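# Fit the torque tool onto its printed mat outline

## Task

Set the torque tool down on the outline printed on the mat so that it matches that outline, with the whole tool resting on the mat, no other object on the mat, and nothing tipped over. The reference picture is called manual.

## Robot and tools

Robot: two arms. left_arm has a left hand and stands on the +y side; right_arm has a right hand on the -y side. Measured base positions in the scene frame: left_arm (-0.010, +0.340, +0.046) m, right_arm (-0.002, -0.380, +0.047) m, each turned almost zero about z. Cameras: cam_high (fixed, on a stand behind the arms), cam_left_wrist, cam_right_wrist, all 896x504.

Frames. Scene frame: origin at table height, halfway between the nominal bases, +x out over the table, +z up, +y toward left_arm. Reported hand poses are in each arm's own base frame. Movement offsets use the axes of that arm's current Hand target. Hand point: a spot 0.05 m in front of the palm and 0.15 m out from the wrist flange. Its +z runs along straight fingers, +y points out of the palm, +x runs across the palm away from the thumb on the right hand, toward the thumb on the left. Straight fingertips reach 0.06 to 0.07 m past the point along +z, their centre lines 0.06 m behind it along -y. A bracket on the little-finger side of the wrist sticks out up to 0.10 m and can collide.

The 28-number row (all values -1 to 1), left arm first, then right arm, 14 each: dx, dy, dz, rx, ry, rz, little, ring, middle, index, thumb_bend, thumb_turn, force_limit, speed. The first six are an offset, not a pose: a displacement of the hand point from its Hand target as it stood when the action or move began, on the Hand target's own axes. 1.0 equals 0.6 m for dx, dy, dz and 180 degrees for the rotation vector rx, ry, rz. Re-sending an offset moves the hand further. Six zeros ask for the current Hand target again. Fingers and thumb_bend: +1 straight, -1 curled; thumb_turn: +1 beside the palm, -1 across in front of it. force_limit: -1 about 0 N, +1 about 10 N (15 N for both thumb motors). speed: -1 nearly still, full from +0.48 up; use -0.94 or below for a soft grip. With the thumb turned in, the hand grips things about 0.035 to 0.065 m thick, or a handle down to 0.025 m. To leave a hand unchanged, repeat the last eight hand numbers you actually ran for it; if none ran yet, send its hand_measured six, then hand_force_limit and hand_speed.

Tools.
execute_actions: actions is a list of actions; each action is a list of up to 15 rows, one per 1/30 s step; a short action keeps its last row for the remaining steps. Each row counts from the action's starting Hand target, not the prior row. cameras: list of names, ["all"], or []; images come only for an empty actions list or when requested.
move: target is one 28-number row or a list of up to 15 rows; each row is an offset from the same starting Hand targets. speed: metres per second, 0.002 to 4.3 (default 0.25), one value or one per target; rotation limited to twice that in rad/s. blend: metres of corner rounding per target, 0 means stop there. blocking=false returns after about 0.5 s while motion continues. The move does not avoid obstacles or the other arm; total time is capped at 10 s. Its result adds a move: line, e.g. done, off_target, moving, held or fault, plus limits=paced (pose clipped) or limits=held (steps withheld).
wait: seconds 0 to 10; arms keep their last command.
stop: brakes a running move.
zoom_image: camera (cam_high, cam_left_wrist or cam_right_wrist) and region [x0, y0, x1, y1] in pixels from the top-left, no more than 504 by 504.
show_instructions: displays the reference pictures.
finished_scene: scene = the current scene's number; final.

Results: end_effector_position in metres and end_effector_quat_wxyz in the base frame; Hand target (the base for the next offsets); joint positions, velocities (may be noted as within noise) and torques; hand_measured, hand_stopped_by (moving, target, force, stalled, fault) and hand_load_n, six values each in motor order; hand_force_limit and hand_speed; motor temperatures. A dropped grip shows as hand_load_n near 0. Hands often rest 1 to 3 cm, sometimes 5 cm, short of or below the command with no contact involved; send the gap as a new offset. Each step the controller limits orientation to 40 degrees from the measured one.

Joint ranges (rad): waist -2.880 to 2.880, shoulder 0 to 3.142, elbow 0 to 3.019, wrist pitch -1.693 to 1.571, wrist yaw -1.571 to 1.571, wrist roll -2.094 to 2.094.

Avoid: letting an object fall, dropping it from height or releasing it while it moves; anything leaving the table; fast contact or hard pressing on the table or heavy objects; arms touching each other, or one hand closing on the other; paths near an arm's own base; too much finger load. A blocked arm keeps pushing until you command a target back past the hand point. Holding loads or stretched poses heats motors: MOTOR HOT appears at 85 °C and at 100 °C the arm drops for 30 to 60 s. Objects may occasionally be nudged by outside pushes.

Each tool is called after "Emit:" by a JSON object that holds its "api" and its "payload".

Reference images:

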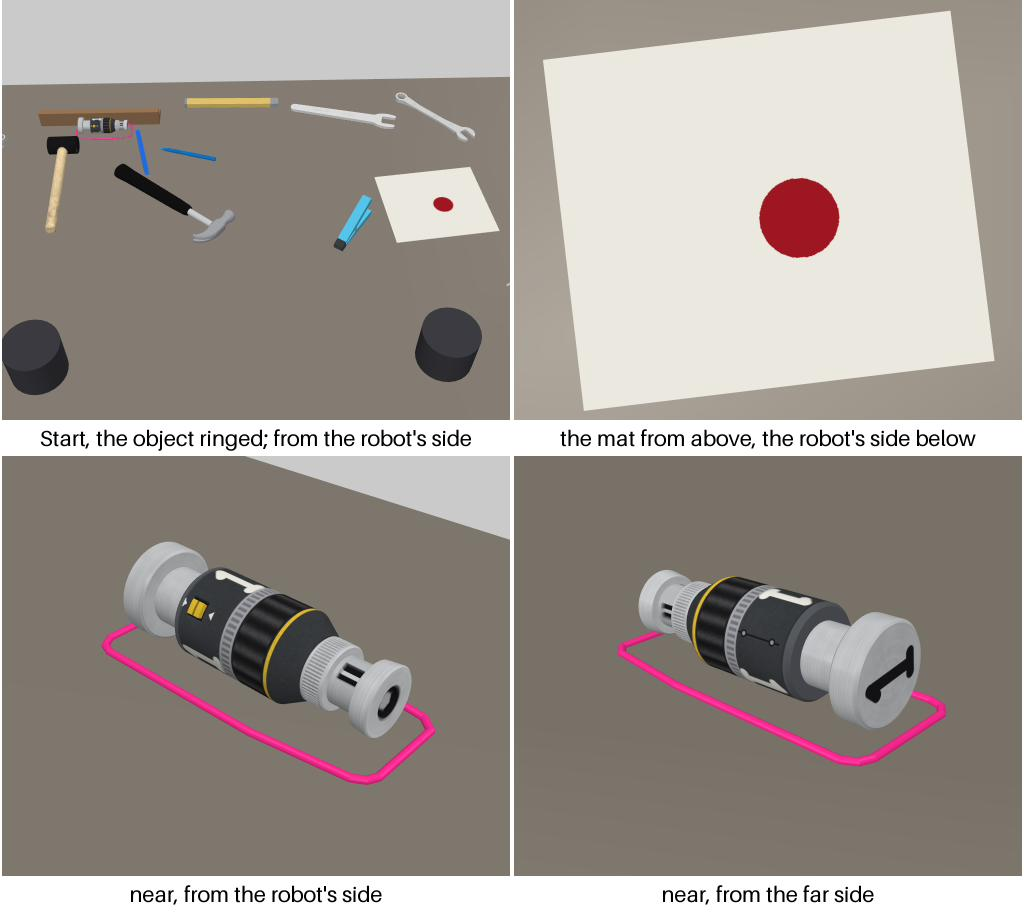

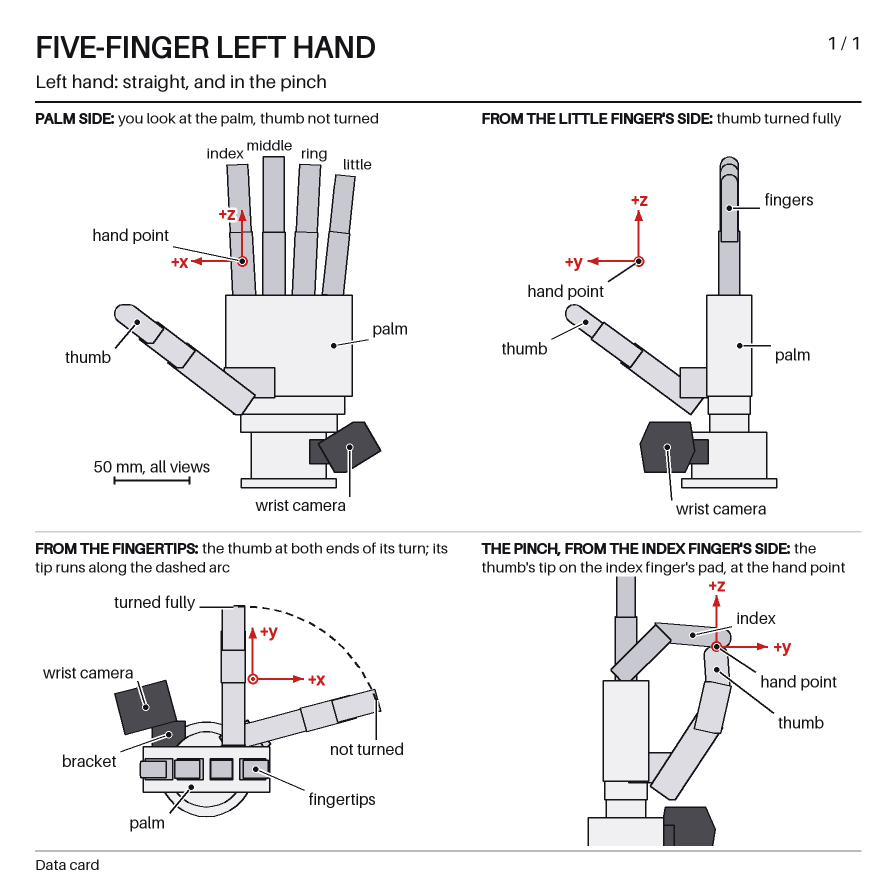

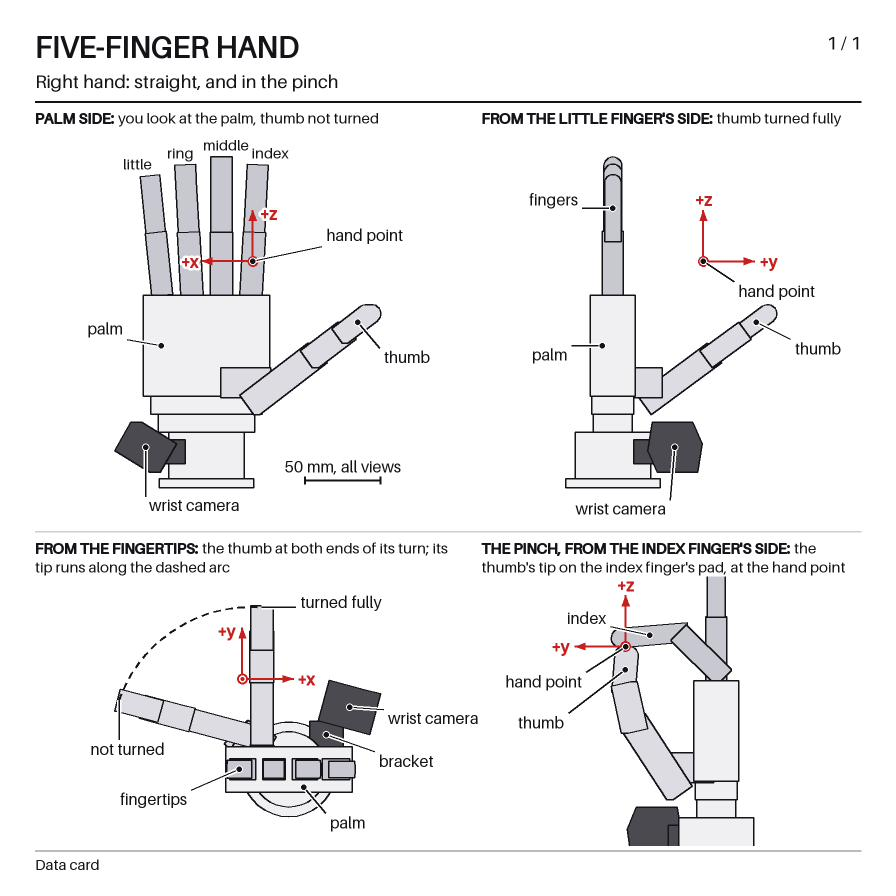

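## Session

Emit:
{"api": "execute_actions", "payload": {"actions": []}}

Scene clock: 0.00 s.
left_arm: end_effector_position=(+0.1312, +0.5195, +0.1662) hand_measured=(+1.000, +1.000, +1.000, +1.000, +1.000, +1.000) hand_load_n=(+0.0, +0.0, +0.0, +0.0, +0.0, +0.0) hand_stopped_by=(target, target, target, target, target, target) hand_force_limit=0.00 hand_speed=-0.80 end_effector_quat_wxyz=(-0.221, +0.970, -0.097, -0.008) | right_arm: end_effector_position=(+0.2273, -0.2727, +0.0888) hand_measured=(+1.000, +1.000, +1.000, +1.000, +1.000, +1.000) hand_load_n=(+0.0, +0.0, +0.0, +0.0, +0.0, +0.0) hand_stopped_by=(target, target, target, target, target, target) hand_force_limit=0.00 hand_speed=-0.80 end_effector_quat_wxyz=(-0.019, -0.648, +0.733, -0.208)
Joint positions: left_arm=[1.358 1.597 1.409 -0.942 -0.064 0.001] | right_arm=[-0.803 1.217 0.815 -0.75 0.055 -0.692]
Joint velocities: within noise
Joint torques (N m): no reading
Motor temperatures (°C): left_arm=[39 35 31 33 28 31] | right_arm=[31 39 37 36 32 32]
Heat: left arm: hottest waist 39 °C; right arm: hottest shoulder 39 °C.
Hand target: left_arm +0.1334, +0.5295, +0.1819; -0.239, +0.966, -0.096, -0.006 | right_arm +0.2336, -0.2793, +0.0969; -0.019, -0.646, +0.731, -0.219

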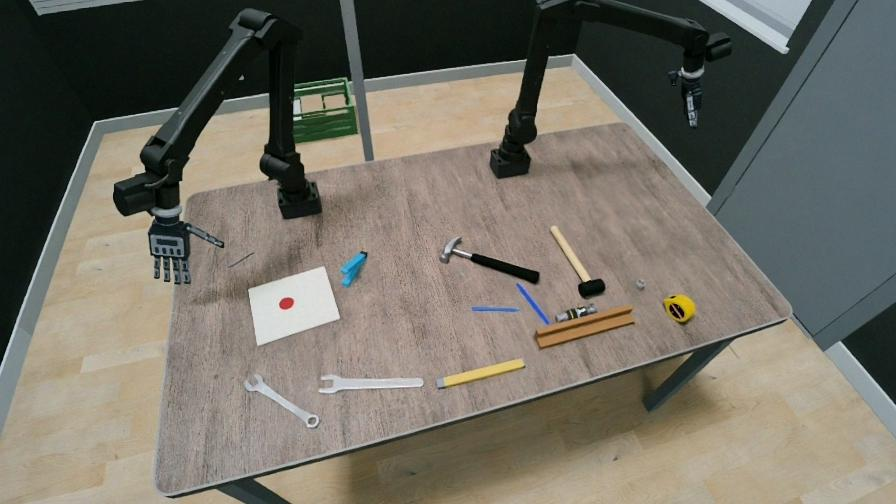

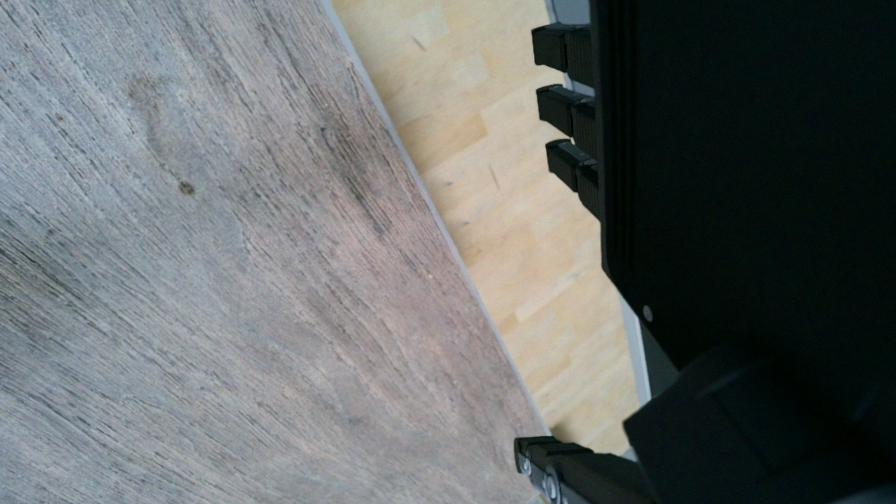

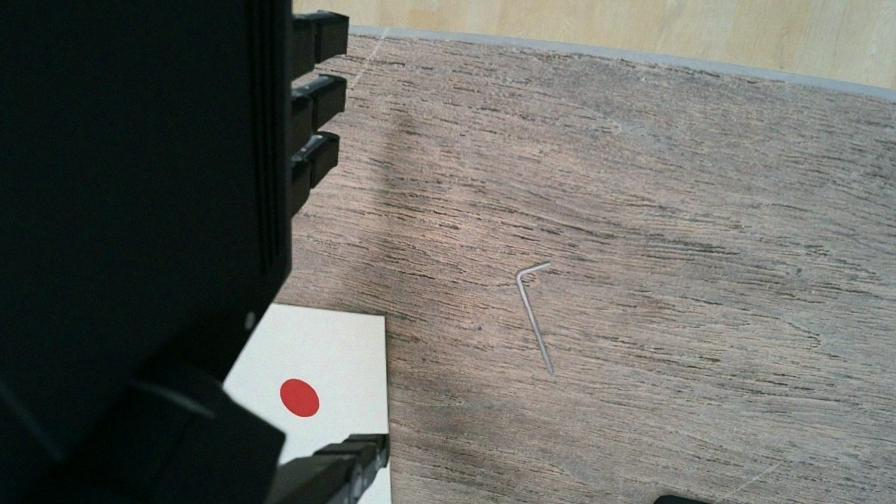

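Emit:
{"api": "zoom_image", "payload": {"camera": "cam_high", "region": [510, 250, 710, 362]}}

Emit:
{"api": "zoom_image", "payload": {"camera": "cam_high", "region": [220, 240, 420, 352]}}

Scaled by 2.520 from the camera's 896x504 image, which has a finer 1280x720 frame.

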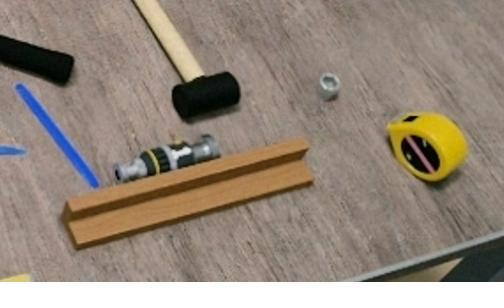

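Scaled by 2.520 from the camera's 896x504 image, which has a finer 1280x720 frame.

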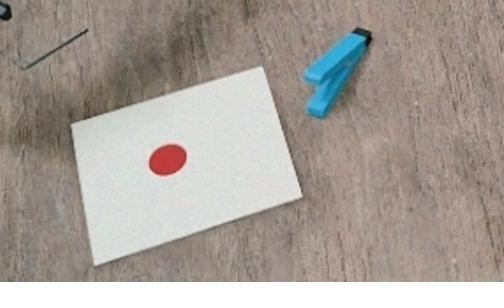

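Emit:
{"api": "move", "payload": {"target": [0.5157,0.847,-0.546,-0.1146,0.1204,0.4278,1,1,1,1,1,1,0,0.2,0,0,0,0,0,0,1,1,1,1,1,1,0,-0.8], "cameras": ["all"], "speed": 0.35}}

Scene clock: 45.17 s.
left_arm: end_effector_position=(+0.3153, -0.1128, +0.2026) hand_measured=(+1.000, +1.000, +1.000, +1.000, +1.000, +1.000) hand_load_n=(-0.5, +0.0, +0.0, +0.0, +0.0, +0.0) hand_stopped_by=(target, target, target, target, target, target) hand_force_limit=0.00 hand_speed=0.20 end_effector_quat_wxyz=(+0.012, +0.708, -0.706, -0.016) | right_arm: end_effector_position=(+0.2273, -0.2727, +0.0888) hand_measured=(+1.000, +1.000, +1.000, +1.000, +1.000, +1.000) hand_load_n=(+0.0, +0.0, +0.0, +0.0, +0.0, +0.0) hand_stopped_by=(target, target, target, target, target, target) hand_force_limit=0.00 hand_speed=-0.80 end_effector_quat_wxyz=(-0.019, -0.648, +0.733, -0.208)
Joint positions: left_arm=[-0.212 1.378 1.255 -1.488 0.003 -0.214] | right_arm=[-0.803 1.217 0.815 -0.75 0.055 -0.692]
Joint torques (N m): left_arm=[-2.08 -6.59 14.58 -0.44 -0.07 0.07] | right_arm=[1.08 -6.36 10.55 0.91 0.08 -0.08]
Heat: left arm: hottest waist 38 °C; right arm: hottest elbow 40 °C.
Hand target: left_arm +0.3301, -0.1195, +0.2204; +0.000, +0.707, -0.707, +0.000 | right_arm +0.2336, -0.2793, +0.0969; -0.019, -0.646, +0.731, -0.219
Off the commanded pose: left_arm 0.024 m, 2 deg | right_arm 0.012 m, 1 deg.
move: off_target (left_arm, right_arm)

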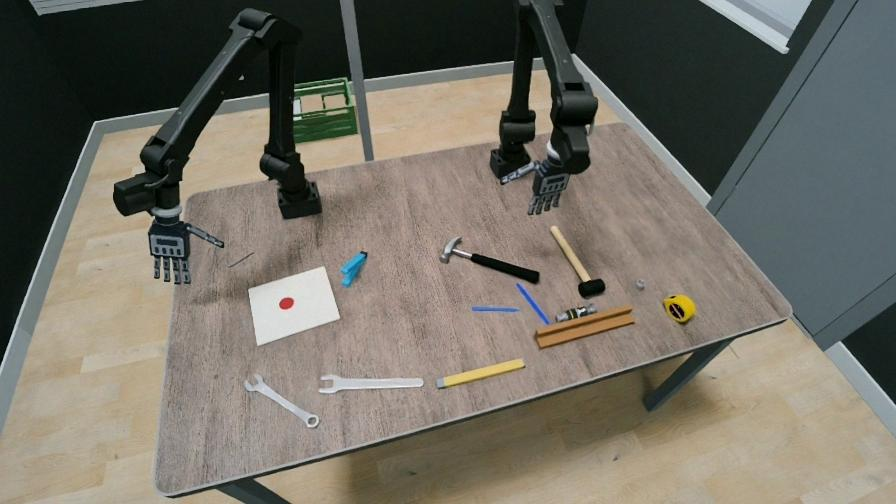

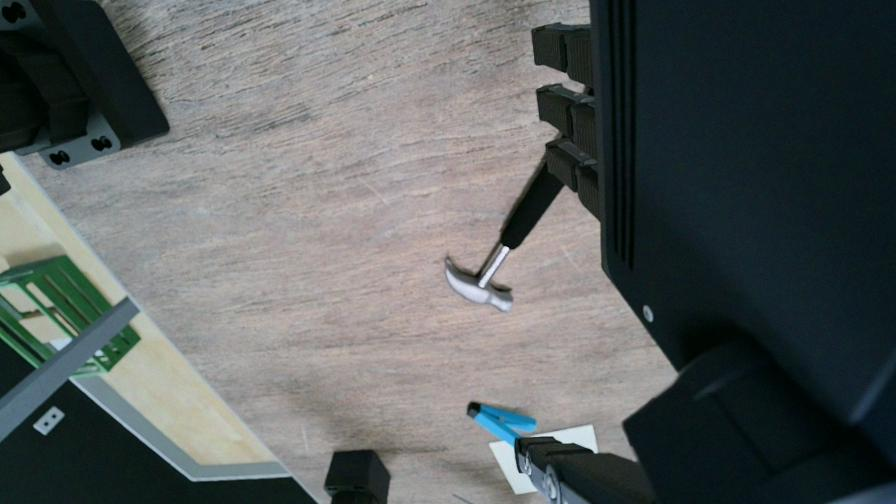

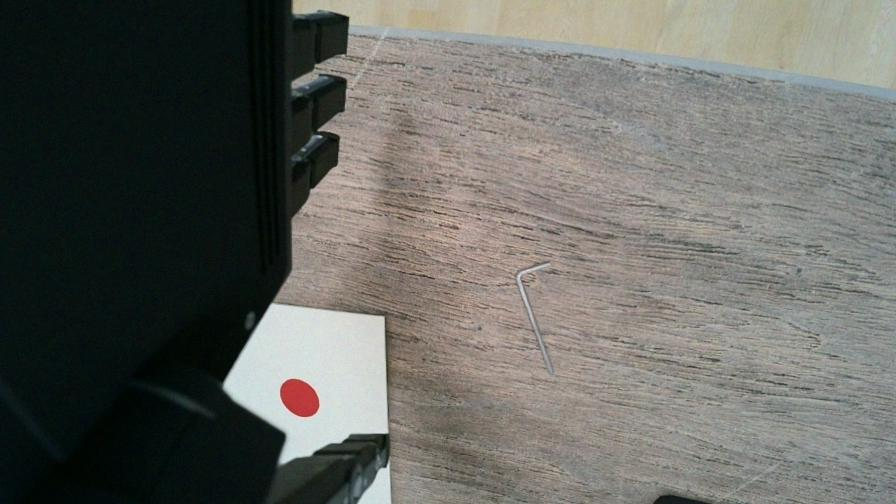

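Emit:
{"api": "move", "payload": {"target": [-0.533,-0.05,-0.083,0,0,0,1,1,1,1,1,1,0,0.2,0,0,0,0,0,0,1,1,1,1,1,1,0,-0.8], "cameras": ["all"], "speed": 0.35}}

Emit:
{"api": "zoom_image", "payload": {"camera": "cam_left_wrist", "region": [250, 200, 600, 400]}}

Scene clock: 55.90 s.
left_arm: end_effector_position=(+0.3494, +0.1921, +0.2534) hand_measured=(+1.000, +1.000, +1.000, +1.000, +1.000, +1.000) hand_load_n=(+0.0, +0.0, +0.0, +0.0, +0.0, +0.0) hand_stopped_by=(target, target, target, target, target, target) hand_force_limit=0.00 hand_speed=0.20 end_effector_quat_wxyz=(+0.019, +0.708, -0.706, -0.007) | right_arm: end_effector_position=(+0.2273, -0.2727, +0.0888) hand_measured=(+1.000, +1.000, +1.000, +1.000, +1.000, +1.000) hand_load_n=(+0.0, +0.0, +0.0, +0.0, +0.0, -0.5) hand_stopped_by=(target, target, target, target, target, target) hand_force_limit=0.00 hand_speed=-0.80 end_effector_quat_wxyz=(-0.019, -0.648, +0.733, -0.208)
Joint positions: left_arm=[0.499 1.585 1.612 -1.638 -0.002 0.496] | right_arm=[-0.803 1.217 0.815 -0.75 0.055 -0.692]
Joint torques (N m): left_arm=[-0.73 -9.05 14.76 -0.47 0.08 0.24] | right_arm=[0.38 -6.01 10.59 0.77 0.06 -0.07]
Heat: left arm: hottest waist 38 °C; right arm: hottest elbow 40 °C.
Hand target: left_arm +0.3601, +0.2003, +0.2701; +0.000, +0.707, -0.707, +0.000 | right_arm +0.2336, -0.2793, +0.0969; -0.019, -0.646, +0.731, -0.219
Off the commanded pose: left_arm 0.021 m, 2 deg | right_arm 0.012 m, 1 deg.
move: off_target (left_arm, right_arm)

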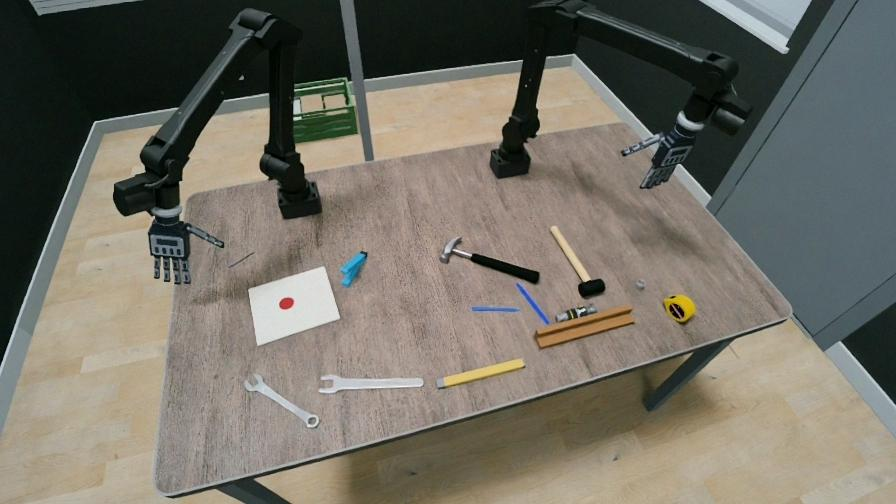

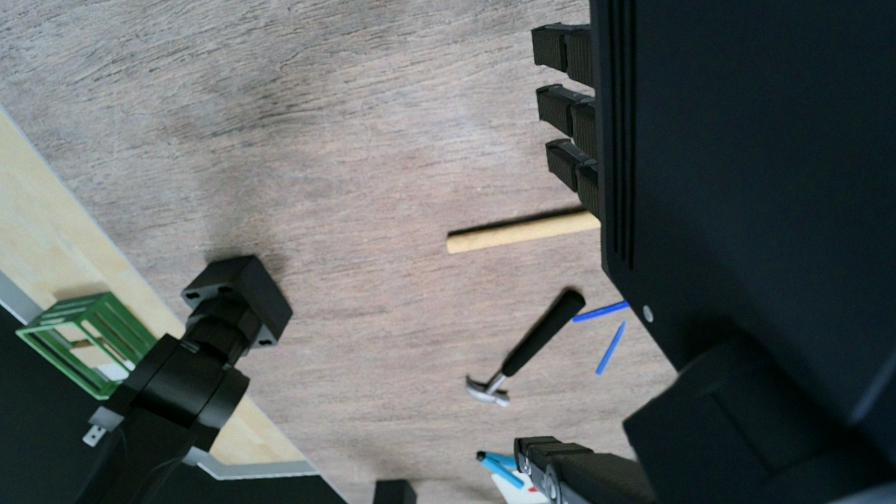

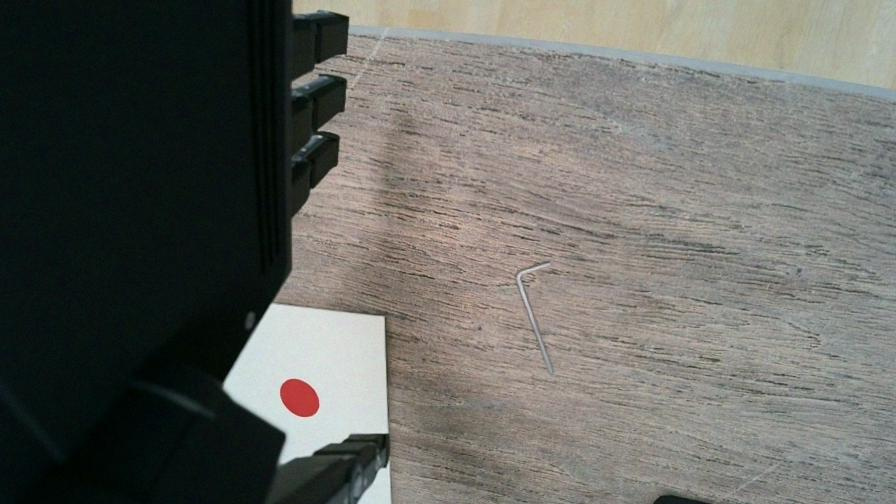

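Scaled by 1.440 from the camera's 896x504 image, which has a finer 1280x720 frame.

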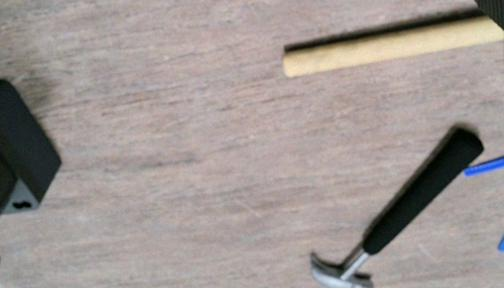

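Emit:
{"api": "move", "payload": {"target": [[0.297,-0.308,0.15,0,0,0,1,1,1,1,1,1,0,0.2,0,0,0,0,0,0,1,1,1,1,1,1,0,-0.8],[0.297,-0.308,0.325,0,0,0,1,1,1,1,1,1,0,0.2,0,0,0,0,0,0,1,1,1,1,1,1,0,-0.8]], "cameras": ["cam_high","cam_left_wrist"], "speed": 0.3}}

Emit:
{"api": "zoom_image", "payload": {"camera": "cam_high", "region": [510, 220, 710, 362]}}

Scene clock: 103.63 s.
left_arm: end_effector_position=(+0.5394, +0.0230, +0.0696) hand_measured=(+1.000, +1.000, +1.000, +1.000, +1.000, +1.000) hand_load_n=(+0.0, +0.0, +0.0, +0.0, +0.0, +0.0) hand_stopped_by=(target, target, target, target, target, target) hand_force_limit=0.00 hand_speed=0.20 end_effector_quat_wxyz=(+0.011, +0.705, -0.709, -0.008) | right_arm: end_effector_position=(+0.2273, -0.2727, +0.0888) hand_measured=(+1.000, +1.000, +1.000, +1.000, +1.000, +1.000) hand_load_n=(+0.0, +0.0, +0.0, +0.0, +0.0, -0.5) hand_stopped_by=(target, target, target, target, target, target) hand_force_limit=0.00 hand_speed=-0.80 end_effector_quat_wxyz=(-0.019, -0.648, +0.733, -0.208)
Joint positions: left_arm=[0.09 2.007 1.717 -1.308 0.002 0.095] | right_arm=[-0.803 1.217 0.815 -0.75 0.055 -0.692]
Joint torques (N m): left_arm=[-1.32 -14.74 9.21 0.73 -0.06 0.09] | right_arm=[0.26 -6.18 10.62 0.87 0.11 -0.03]
Motor temperatures (°C): left_arm=[38 36 40 32 28 31] | right_arm=[31 39 42 35 32 31]
Heat: left arm: hottest elbow 40 °C; right arm: hottest elbow 42 °C.
Hand target: left_arm +0.5449, +0.0220, +0.0752; +0.000, +0.707, -0.707, +0.000 | right_arm +0.2336, -0.2793, +0.0969; -0.019, -0.646, +0.731, -0.219
Off the commanded pose: left_arm 0.008 m, 2 deg | right_arm 0.012 m, 1 deg.
move: off_target (right_arm)
Images, in order (width x height): cam_high 896x504, cam_left_wrist 896x504.

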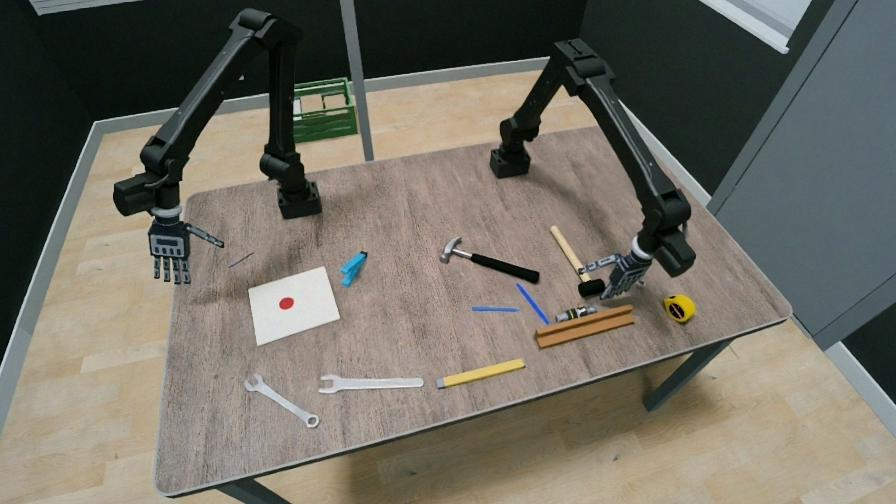

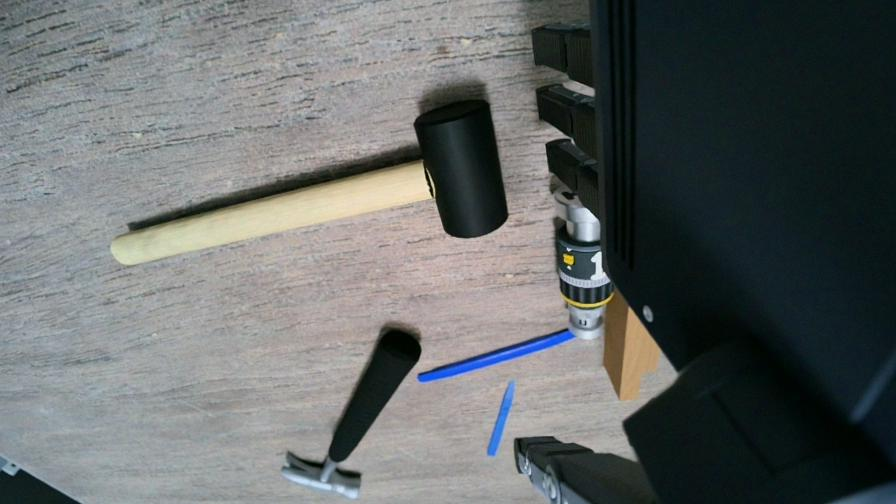

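Scaled by 2.520 from the camera's 896x504 image, which has a finer 1280x720 frame.

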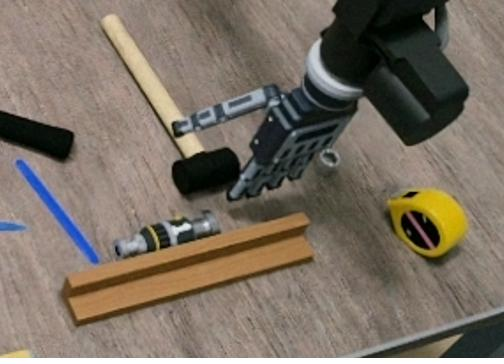

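Emit:
{"api": "move", "payload": {"target": [[0,0,0.055,0,0,0,1,1,1,1,1,1,0,0.2,0,0,0,0,0,0,1,1,1,1,1,1,0,-0.8],[0,-0.15,0.053,0,0,0,1,1,1,1,1,1,0,0.2,0,0,0,0,0,0,1,1,1,1,1,1,0,-0.8]], "cameras": ["cam_high","cam_left_wrist"], "speed": 0.1}}

Emit:
{"api": "zoom_image", "payload": {"camera": "cam_high", "region": [510, 220, 710, 362]}}

Scene clock: 114.80 s.
left_arm: end_effector_position=(+0.5777, +0.0275, +0.0498) hand_measured=(+1.000, +1.000, +1.000, +1.000, +1.000, +1.000) hand_load_n=(+0.0, +0.0, -1.5, -5.5, +0.0, +0.0) hand_stopped_by=(target, target, target, target, target, target) hand_force_limit=0.00 hand_speed=0.20 end_effector_quat_wxyz=(+0.052, +0.698, -0.713, -0.041) | right_arm: end_effector_position=(+0.2273, -0.2727, +0.0888) hand_measured=(+1.000, +1.000, +1.000, +1.000, +1.000, +1.000) hand_load_n=(+0.0, +0.0, +0.0, -0.5, +0.0, +0.0) hand_stopped_by=(target, target, target, target, target, target) hand_force_limit=0.00 hand_speed=-0.80 end_effector_quat_wxyz=(-0.019, -0.648, +0.733, -0.208)
Joint positions: left_arm=[0.09 2.216 1.991 -1.479 0.002 0.112] | right_arm=[-0.803 1.217 0.815 -0.75 0.055 -0.692]
Joint torques (N m): left_arm=[-2.37 -12.81 17.85 3.63 0.08 -0.18] | right_arm=[0.85 -6.59 10.71 0.81 0.05 -0.12]
Heat: left arm: hottest waist 38 °C; right arm: hottest elbow 42 °C.
Hand target: left_arm +0.6348, +0.0220, +0.0432; +0.000, +0.707, -0.707, +0.000 | right_arm +0.2336, -0.2793, +0.0969; -0.019, -0.646, +0.731, -0.219
Off the commanded pose: left_arm 0.058 m, 8 deg | right_arm 0.012 m, 1 deg.
move: off_target (left_arm, right_arm)
Images, in order (width x height): cam_high 896x504, cam_left_wrist 896x504.

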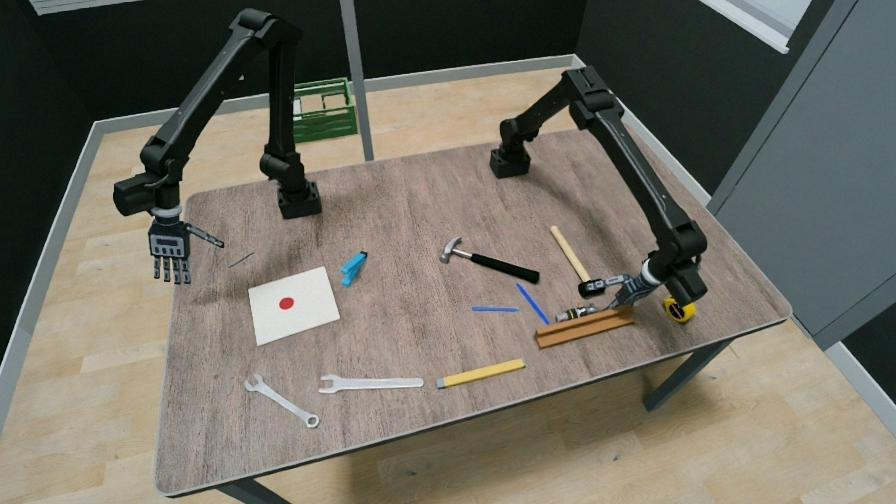

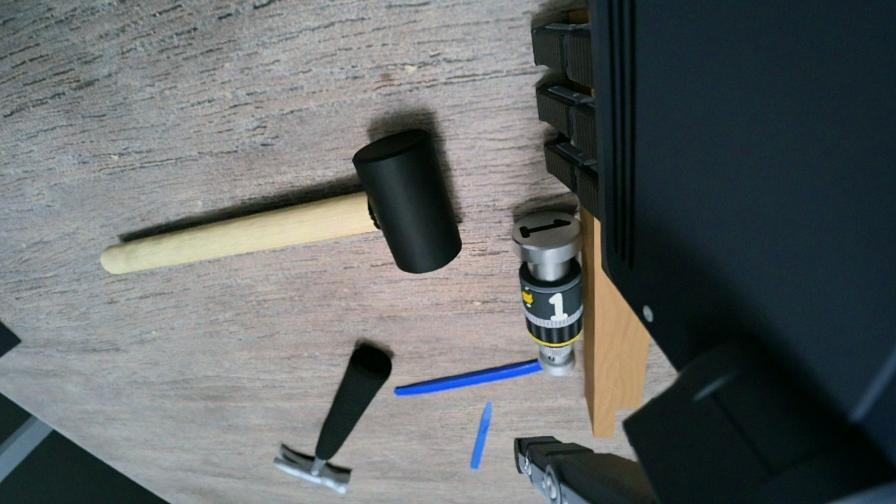

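Scaled by 2.520 from the camera's 896x504 image, which has a finer 1280x720 frame.

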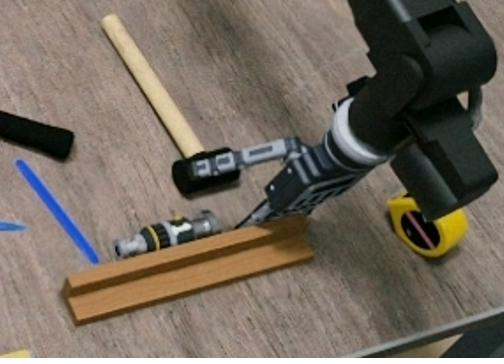

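Emit:
{"api": "move", "payload": {"target": [[0,0.167,0,0,0,0,1,1,1,1,1,1,0,0.2,0,0,0,0,0,0,1,1,1,1,1,1,0,-0.8],[0,0.167,-0.16,0,0,0,1,1,1,1,1,1,0,0.2,0,0,0,0,0,0,1,1,1,1,1,1,0,-0.8],[0.17,0.138,-0.16,0,0,0,1,1,1,1,1,1,0,0.2,0,0,0,0,0,0,1,1,1,1,1,1,0,-0.8]], "cameras": ["cam_high","cam_left_wrist"], "speed": 0.2}}

Emit:
{"api": "zoom_image", "payload": {"camera": "cam_high", "region": [510, 220, 710, 362]}}

Scene clock: 131.80 s.
left_arm: end_effector_position=(+0.5351, -0.0797, +0.1238) hand_measured=(+1.000, +1.000, +1.000, +1.000, +1.000, +1.000) hand_load_n=(+0.0, +0.0, +0.0, +0.0, +0.0, +0.0) hand_stopped_by=(target, target, target, target, target, target) hand_force_limit=0.00 hand_speed=0.20 end_effector_quat_wxyz=(+0.013, +0.703, -0.710, -0.014) | right_arm: end_effector_position=(+0.2273, -0.2727, +0.0888) hand_measured=(+1.000, +1.000, +1.000, +1.000, +1.000, +1.000) hand_load_n=(+0.0, +0.0, +0.0, +0.0, +0.0, +0.0) hand_stopped_by=(target, target, target, target, target, target) hand_force_limit=0.00 hand_speed=-0.80 end_effector_quat_wxyz=(-0.019, -0.648, +0.733, -0.208)
Joint positions: left_arm=[-0.082 1.969 1.802 -1.442 0.002 -0.072] | right_arm=[-0.803 1.217 0.815 -0.75 0.055 -0.692]
Joint torques (N m): left_arm=[-0.85 -13.27 14.45 -0.38 -0.03 0.14] | right_arm=[0.79 -6.36 10.54 0.92 0.07 -0.08]
Heat: left arm: hottest elbow 39 °C; right arm: hottest elbow 42 °C.
Hand target: left_arm +0.5520, -0.0800, +0.1393; +0.000, +0.707, -0.707, +0.000 | right_arm +0.2336, -0.2793, +0.0969; -0.019, -0.646, +0.731, -0.219
Off the commanded pose: left_arm 0.023 m, 2 deg | right_arm 0.012 m, 1 deg.
move: off_target (left_arm, right_arm)
Images, in order (width x height): cam_high 896x504, cam_left_wrist 896x504.

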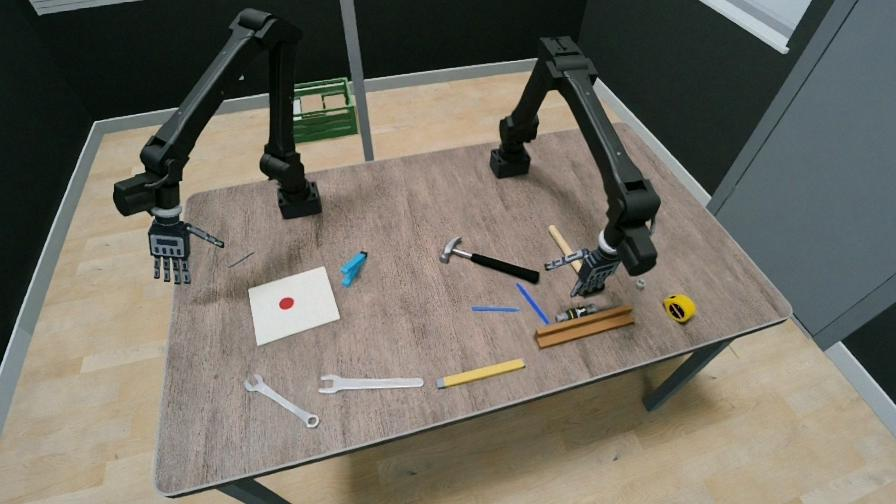

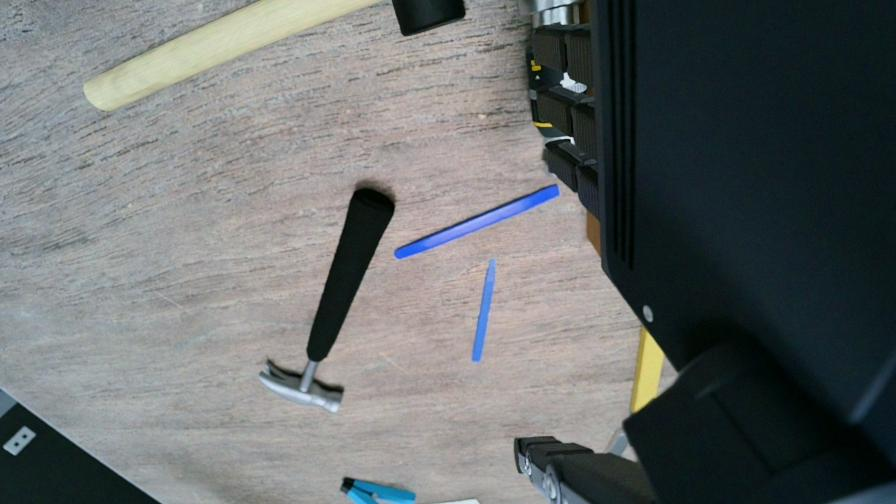

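Scaled by 2.520 from the camera's 896x504 image, which has a finer 1280x720 frame.

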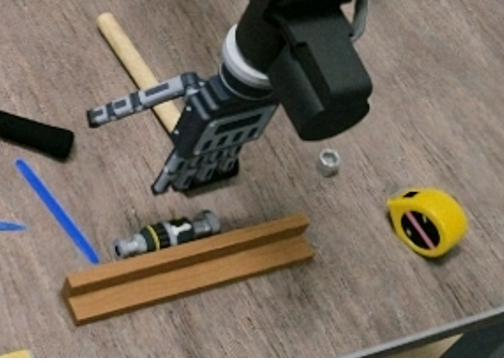

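Emit:
{"api": "move", "payload": {"target": [[0,-0.022,0.1,0,0,0,1,1,1,1,1,1,0,0.2,0,0,0,0,0,0,1,1,1,1,1,1,0,-0.8],[0,-0.022,0.15,0,0,0,1,1,1,1,1,1,0,0.2,0,0,0,0,0,0,1,1,1,1,1,1,0,-0.8]], "cameras": ["cam_high"], "speed": 0.08}}

Emit:
{"api": "zoom_image", "payload": {"camera": "cam_high", "region": [510, 220, 710, 362]}}

Scene clock: 136.37 s.
left_arm: end_effector_position=(+0.5664, -0.0823, +0.0706) hand_measured=(+1.000, +1.000, +1.000, +1.000, +1.000, +1.000) hand_load_n=(+0.0, +0.0, -2.0, +0.0, +0.0, +0.0) hand_stopped_by=(target, target, target, target, target, target) hand_force_limit=0.00 hand_speed=0.20 end_effector_quat_wxyz=(-0.005, +0.704, -0.710, +0.007) | right_arm: end_effector_position=(+0.2273, -0.2727, +0.0888) hand_measured=(+1.000, +1.000, +1.000, +1.000, +1.000, +1.000) hand_load_n=(+0.0, +0.0, +0.0, +0.0, +0.0, +0.0) hand_stopped_by=(target, target, target, target, target, target) hand_force_limit=0.00 hand_speed=-0.80 end_effector_quat_wxyz=(-0.019, -0.648, +0.733, -0.208)
Joint positions: left_arm=[-0.082 2.045 1.789 -1.299 0.002 -0.072] | right_arm=[-0.803 1.217 0.815 -0.75 0.055 -0.692]
Joint torques (N m): left_arm=[-0.73 -12.16 7.15 1.47 -0.05 0.11] | right_arm=[0.44 -6.07 10.59 0.88 0.04 -0.09]
Heat: left arm: hottest elbow 39 °C; right arm: hottest elbow 42 °C.
Hand target: left_arm +0.5652, -0.0800, +0.0494; +0.000, +0.707, -0.707, +0.000 | right_arm +0.2336, -0.2793, +0.0969; -0.019, -0.646, +0.731, -0.219
Off the commanded pose: left_arm 0.021 m, 1 deg | right_arm 0.012 m, 1 deg.
move: off_target (left_arm, right_arm)
Images, in order (width x height): cam_high 896x504.

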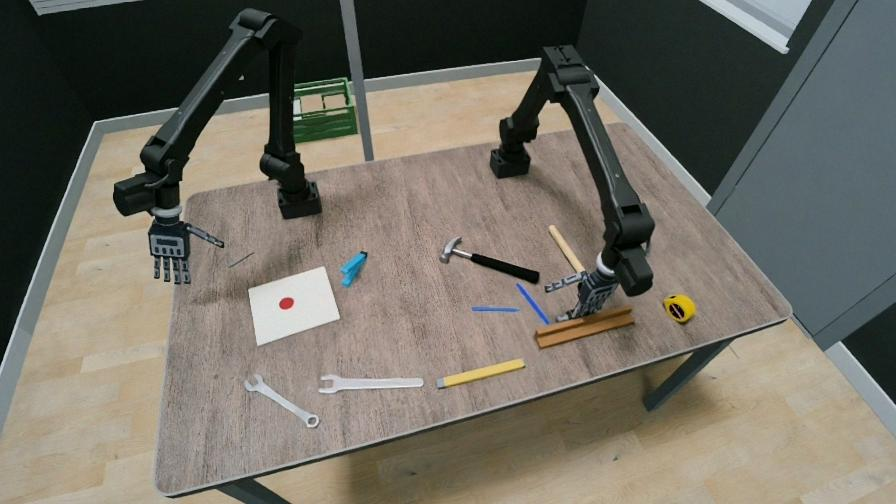

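Scaled by 2.520 from the camera's 896x504 image, which has a finer 1280x720 frame.

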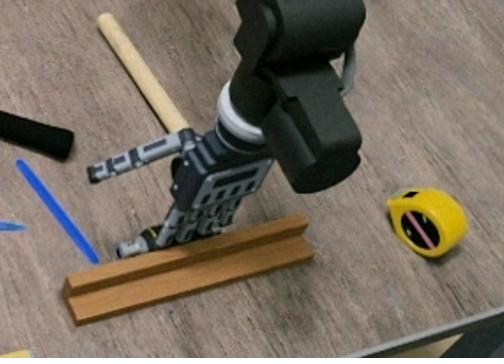

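Emit:
{"api": "move", "payload": {"target": [[0,0.12,0,0,0,0,1,1,1,1,1,1,0,0.2,0,0,0,0,0,0,1,1,1,1,1,1,0,-0.8]], "cameras": ["cam_high","cam_left_wrist"], "speed": 0.08}}

Emit:
{"api": "zoom_image", "payload": {"camera": "cam_high", "region": [510, 220, 710, 362]}}

Scene clock: 140.10 s.
left_arm: end_effector_position=(+0.5000, -0.0775, +0.0589) hand_measured=(+1.000, +1.000, +1.000, +1.000, +1.000, +1.000) hand_load_n=(+0.0, +0.0, +0.0, +0.0, +0.0, +0.0) hand_stopped_by=(target, target, target, target, target, target) hand_force_limit=0.00 hand_speed=0.20 end_effector_quat_wxyz=(-0.005, +0.706, -0.708, +0.007) | right_arm: end_effector_position=(+0.2273, -0.2727, +0.0888) hand_measured=(+1.000, +1.000, +1.000, +1.000, +1.000, +1.000) hand_load_n=(+0.0, +0.0, +0.0, +0.0, +0.0, +0.0) hand_stopped_by=(target, target, target, target, target, target) hand_force_limit=0.00 hand_speed=-0.80 end_effector_quat_wxyz=(-0.019, -0.648, +0.733, -0.208)
Joint positions: left_arm=[-0.082 1.884 1.503 -1.173 0.002 -0.079] | right_arm=[-0.803 1.217 0.815 -0.75 0.055 -0.692]
Joint torques (N m): left_arm=[-1.67 -11.75 6.93 0.62 -0.04 0.09] | right_arm=[0.44 -6.53 10.7 0.94 0.03 -0.07]
Heat: left arm: hottest waist 38 °C; right arm: hottest elbow 42 °C.
Hand target: left_arm +0.4933, -0.0799, +0.0494; +0.000, +0.707, -0.707, +0.000 | right_arm +0.2336, -0.2793, +0.0969; -0.019, -0.646, +0.731, -0.219
Off the commanded pose: left_arm 0.012 m, 1 deg | right_arm 0.012 m, 1 deg.
move: off_target (left_arm, right_arm)
Images, in order (width x height): cam_high 896x504, cam_left_wrist 896x504.

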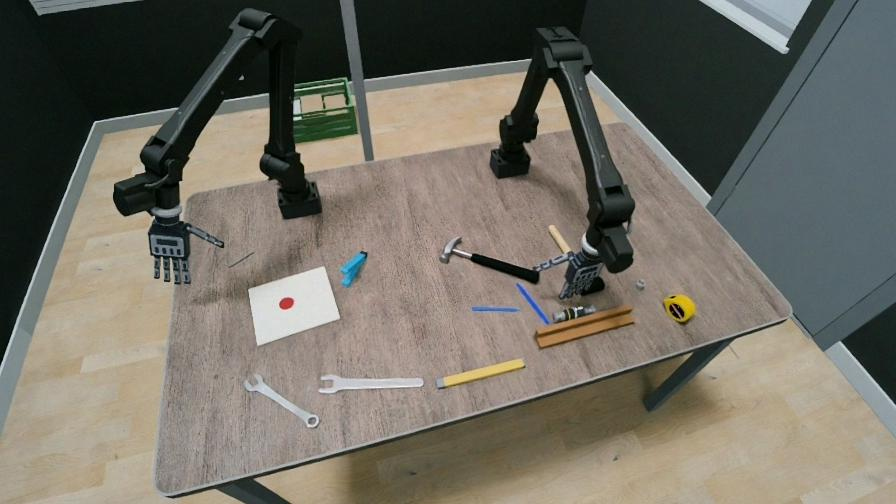

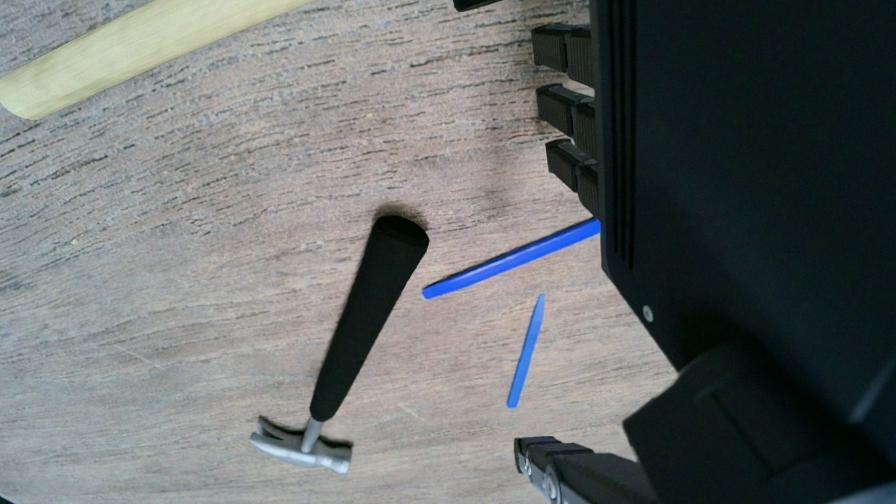

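Scaled by 2.520 from the camera's 896x504 image, which has a finer 1280x720 frame.

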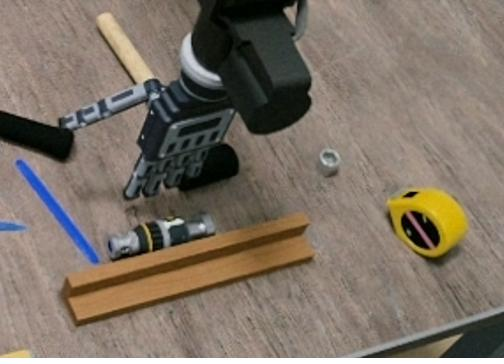

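Emit:
{"api": "zoom_image", "payload": {"camera": "cam_high", "region": [535, 290, 645, 352]}}

Scaled by 4.582 from the camera's 896x504 image, which has a finer 1280x720 frame.

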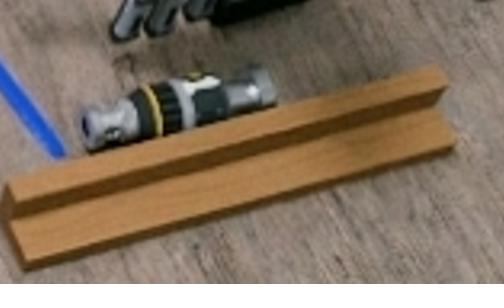

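Emit:
{"api": "move", "payload": {"target": [[0,0,-0.08,0,0,0,1,1,1,1,1,1,0,0.2,0,0,0,0,0,0,1,1,1,1,1,1,0,-0.8],[0,-0.113,-0.08,0,0,0,1,1,1,1,1,1,0,0.2,0,0,0,0,0,0,1,1,1,1,1,1,0,-0.8],[0,-0.113,0.035,0,0,0,1,1,1,1,1,1,0,0.2,0,0,0,0,0,0,1,1,1,1,1,1,0,-0.8]], "cameras": ["cam_high"], "speed": [0.2,0.2,0.08]}}

Emit:
{"api": "zoom_image", "payload": {"camera": "cam_high", "region": [535, 270, 661, 341]}}

Scene clock: 155.83 s.
left_arm: end_effector_position=(+0.5564, -0.0822, +0.0714) hand_measured=(+1.000, +1.000, +1.000, +1.000, +1.000, +1.000) hand_load_n=(+0.0, +0.0, -8.0, +0.0, +0.0, +0.0) hand_stopped_by=(target, target, target, target, target, target) hand_force_limit=0.00 hand_speed=0.20 end_effector_quat_wxyz=(-0.006, +0.706, -0.708, +0.008) | right_arm: end_effector_position=(+0.2273, -0.2727, +0.0888) hand_measured=(+1.000, +1.000, +1.000, +1.000, +1.000, +1.000) hand_load_n=(+0.0, +0.0, +0.0, +0.0, +0.0, +0.0) hand_stopped_by=(target, target, target, target, target, target) hand_force_limit=0.00 hand_speed=-0.80 end_effector_quat_wxyz=(-0.019, -0.648, +0.733, -0.208)
Joint positions: left_arm=[-0.082 2.014 1.741 -1.278 0.002 -0.08] | right_arm=[-0.803 1.217 0.815 -0.75 0.055 -0.692]
Joint torques (N m): left_arm=[-0.79 -9.93 6.75 3.11 -0.05 0.19] | right_arm=[0.67 -6.3 10.62 0.9 0.05 -0.1]
Heat: left arm: hottest waist 38 °C; right arm: hottest elbow 42 °C.
Hand target: left_arm +0.5611, -0.0799, +0.0283; +0.000, +0.707, -0.707, +0.000 | right_arm +0.2336, -0.2793, +0.0969; -0.019, -0.646, +0.731, -0.219
Off the commanded pose: left_arm 0.043 m, 1 deg | right_arm 0.012 m, 1 deg.
move: off_target (left_arm, right_arm)
Images, in order (width x height): cam_high 896x504.

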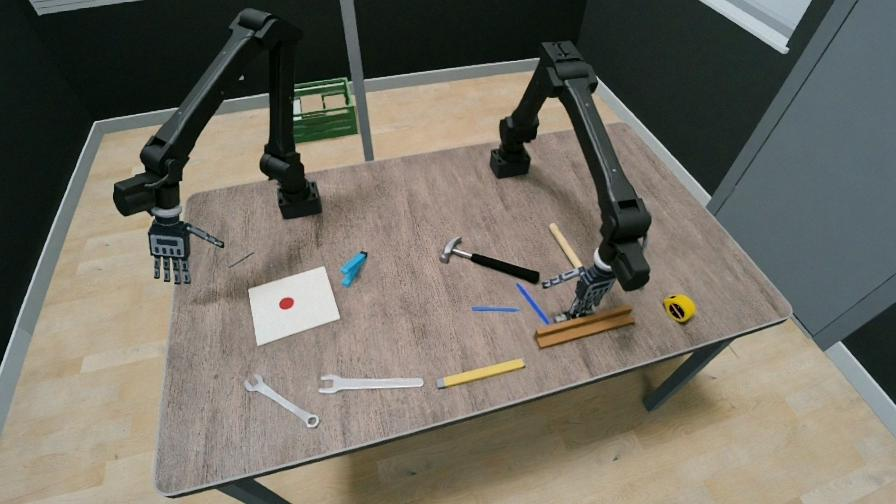

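Scaled by 4.000 from the camera's 896x504 image, which has a finer 1280x720 frame.

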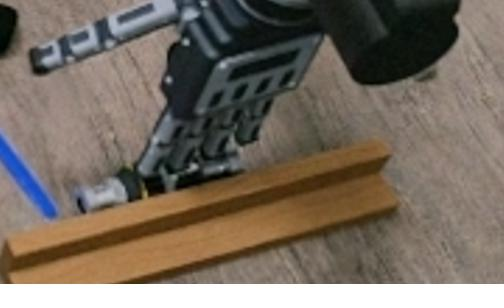

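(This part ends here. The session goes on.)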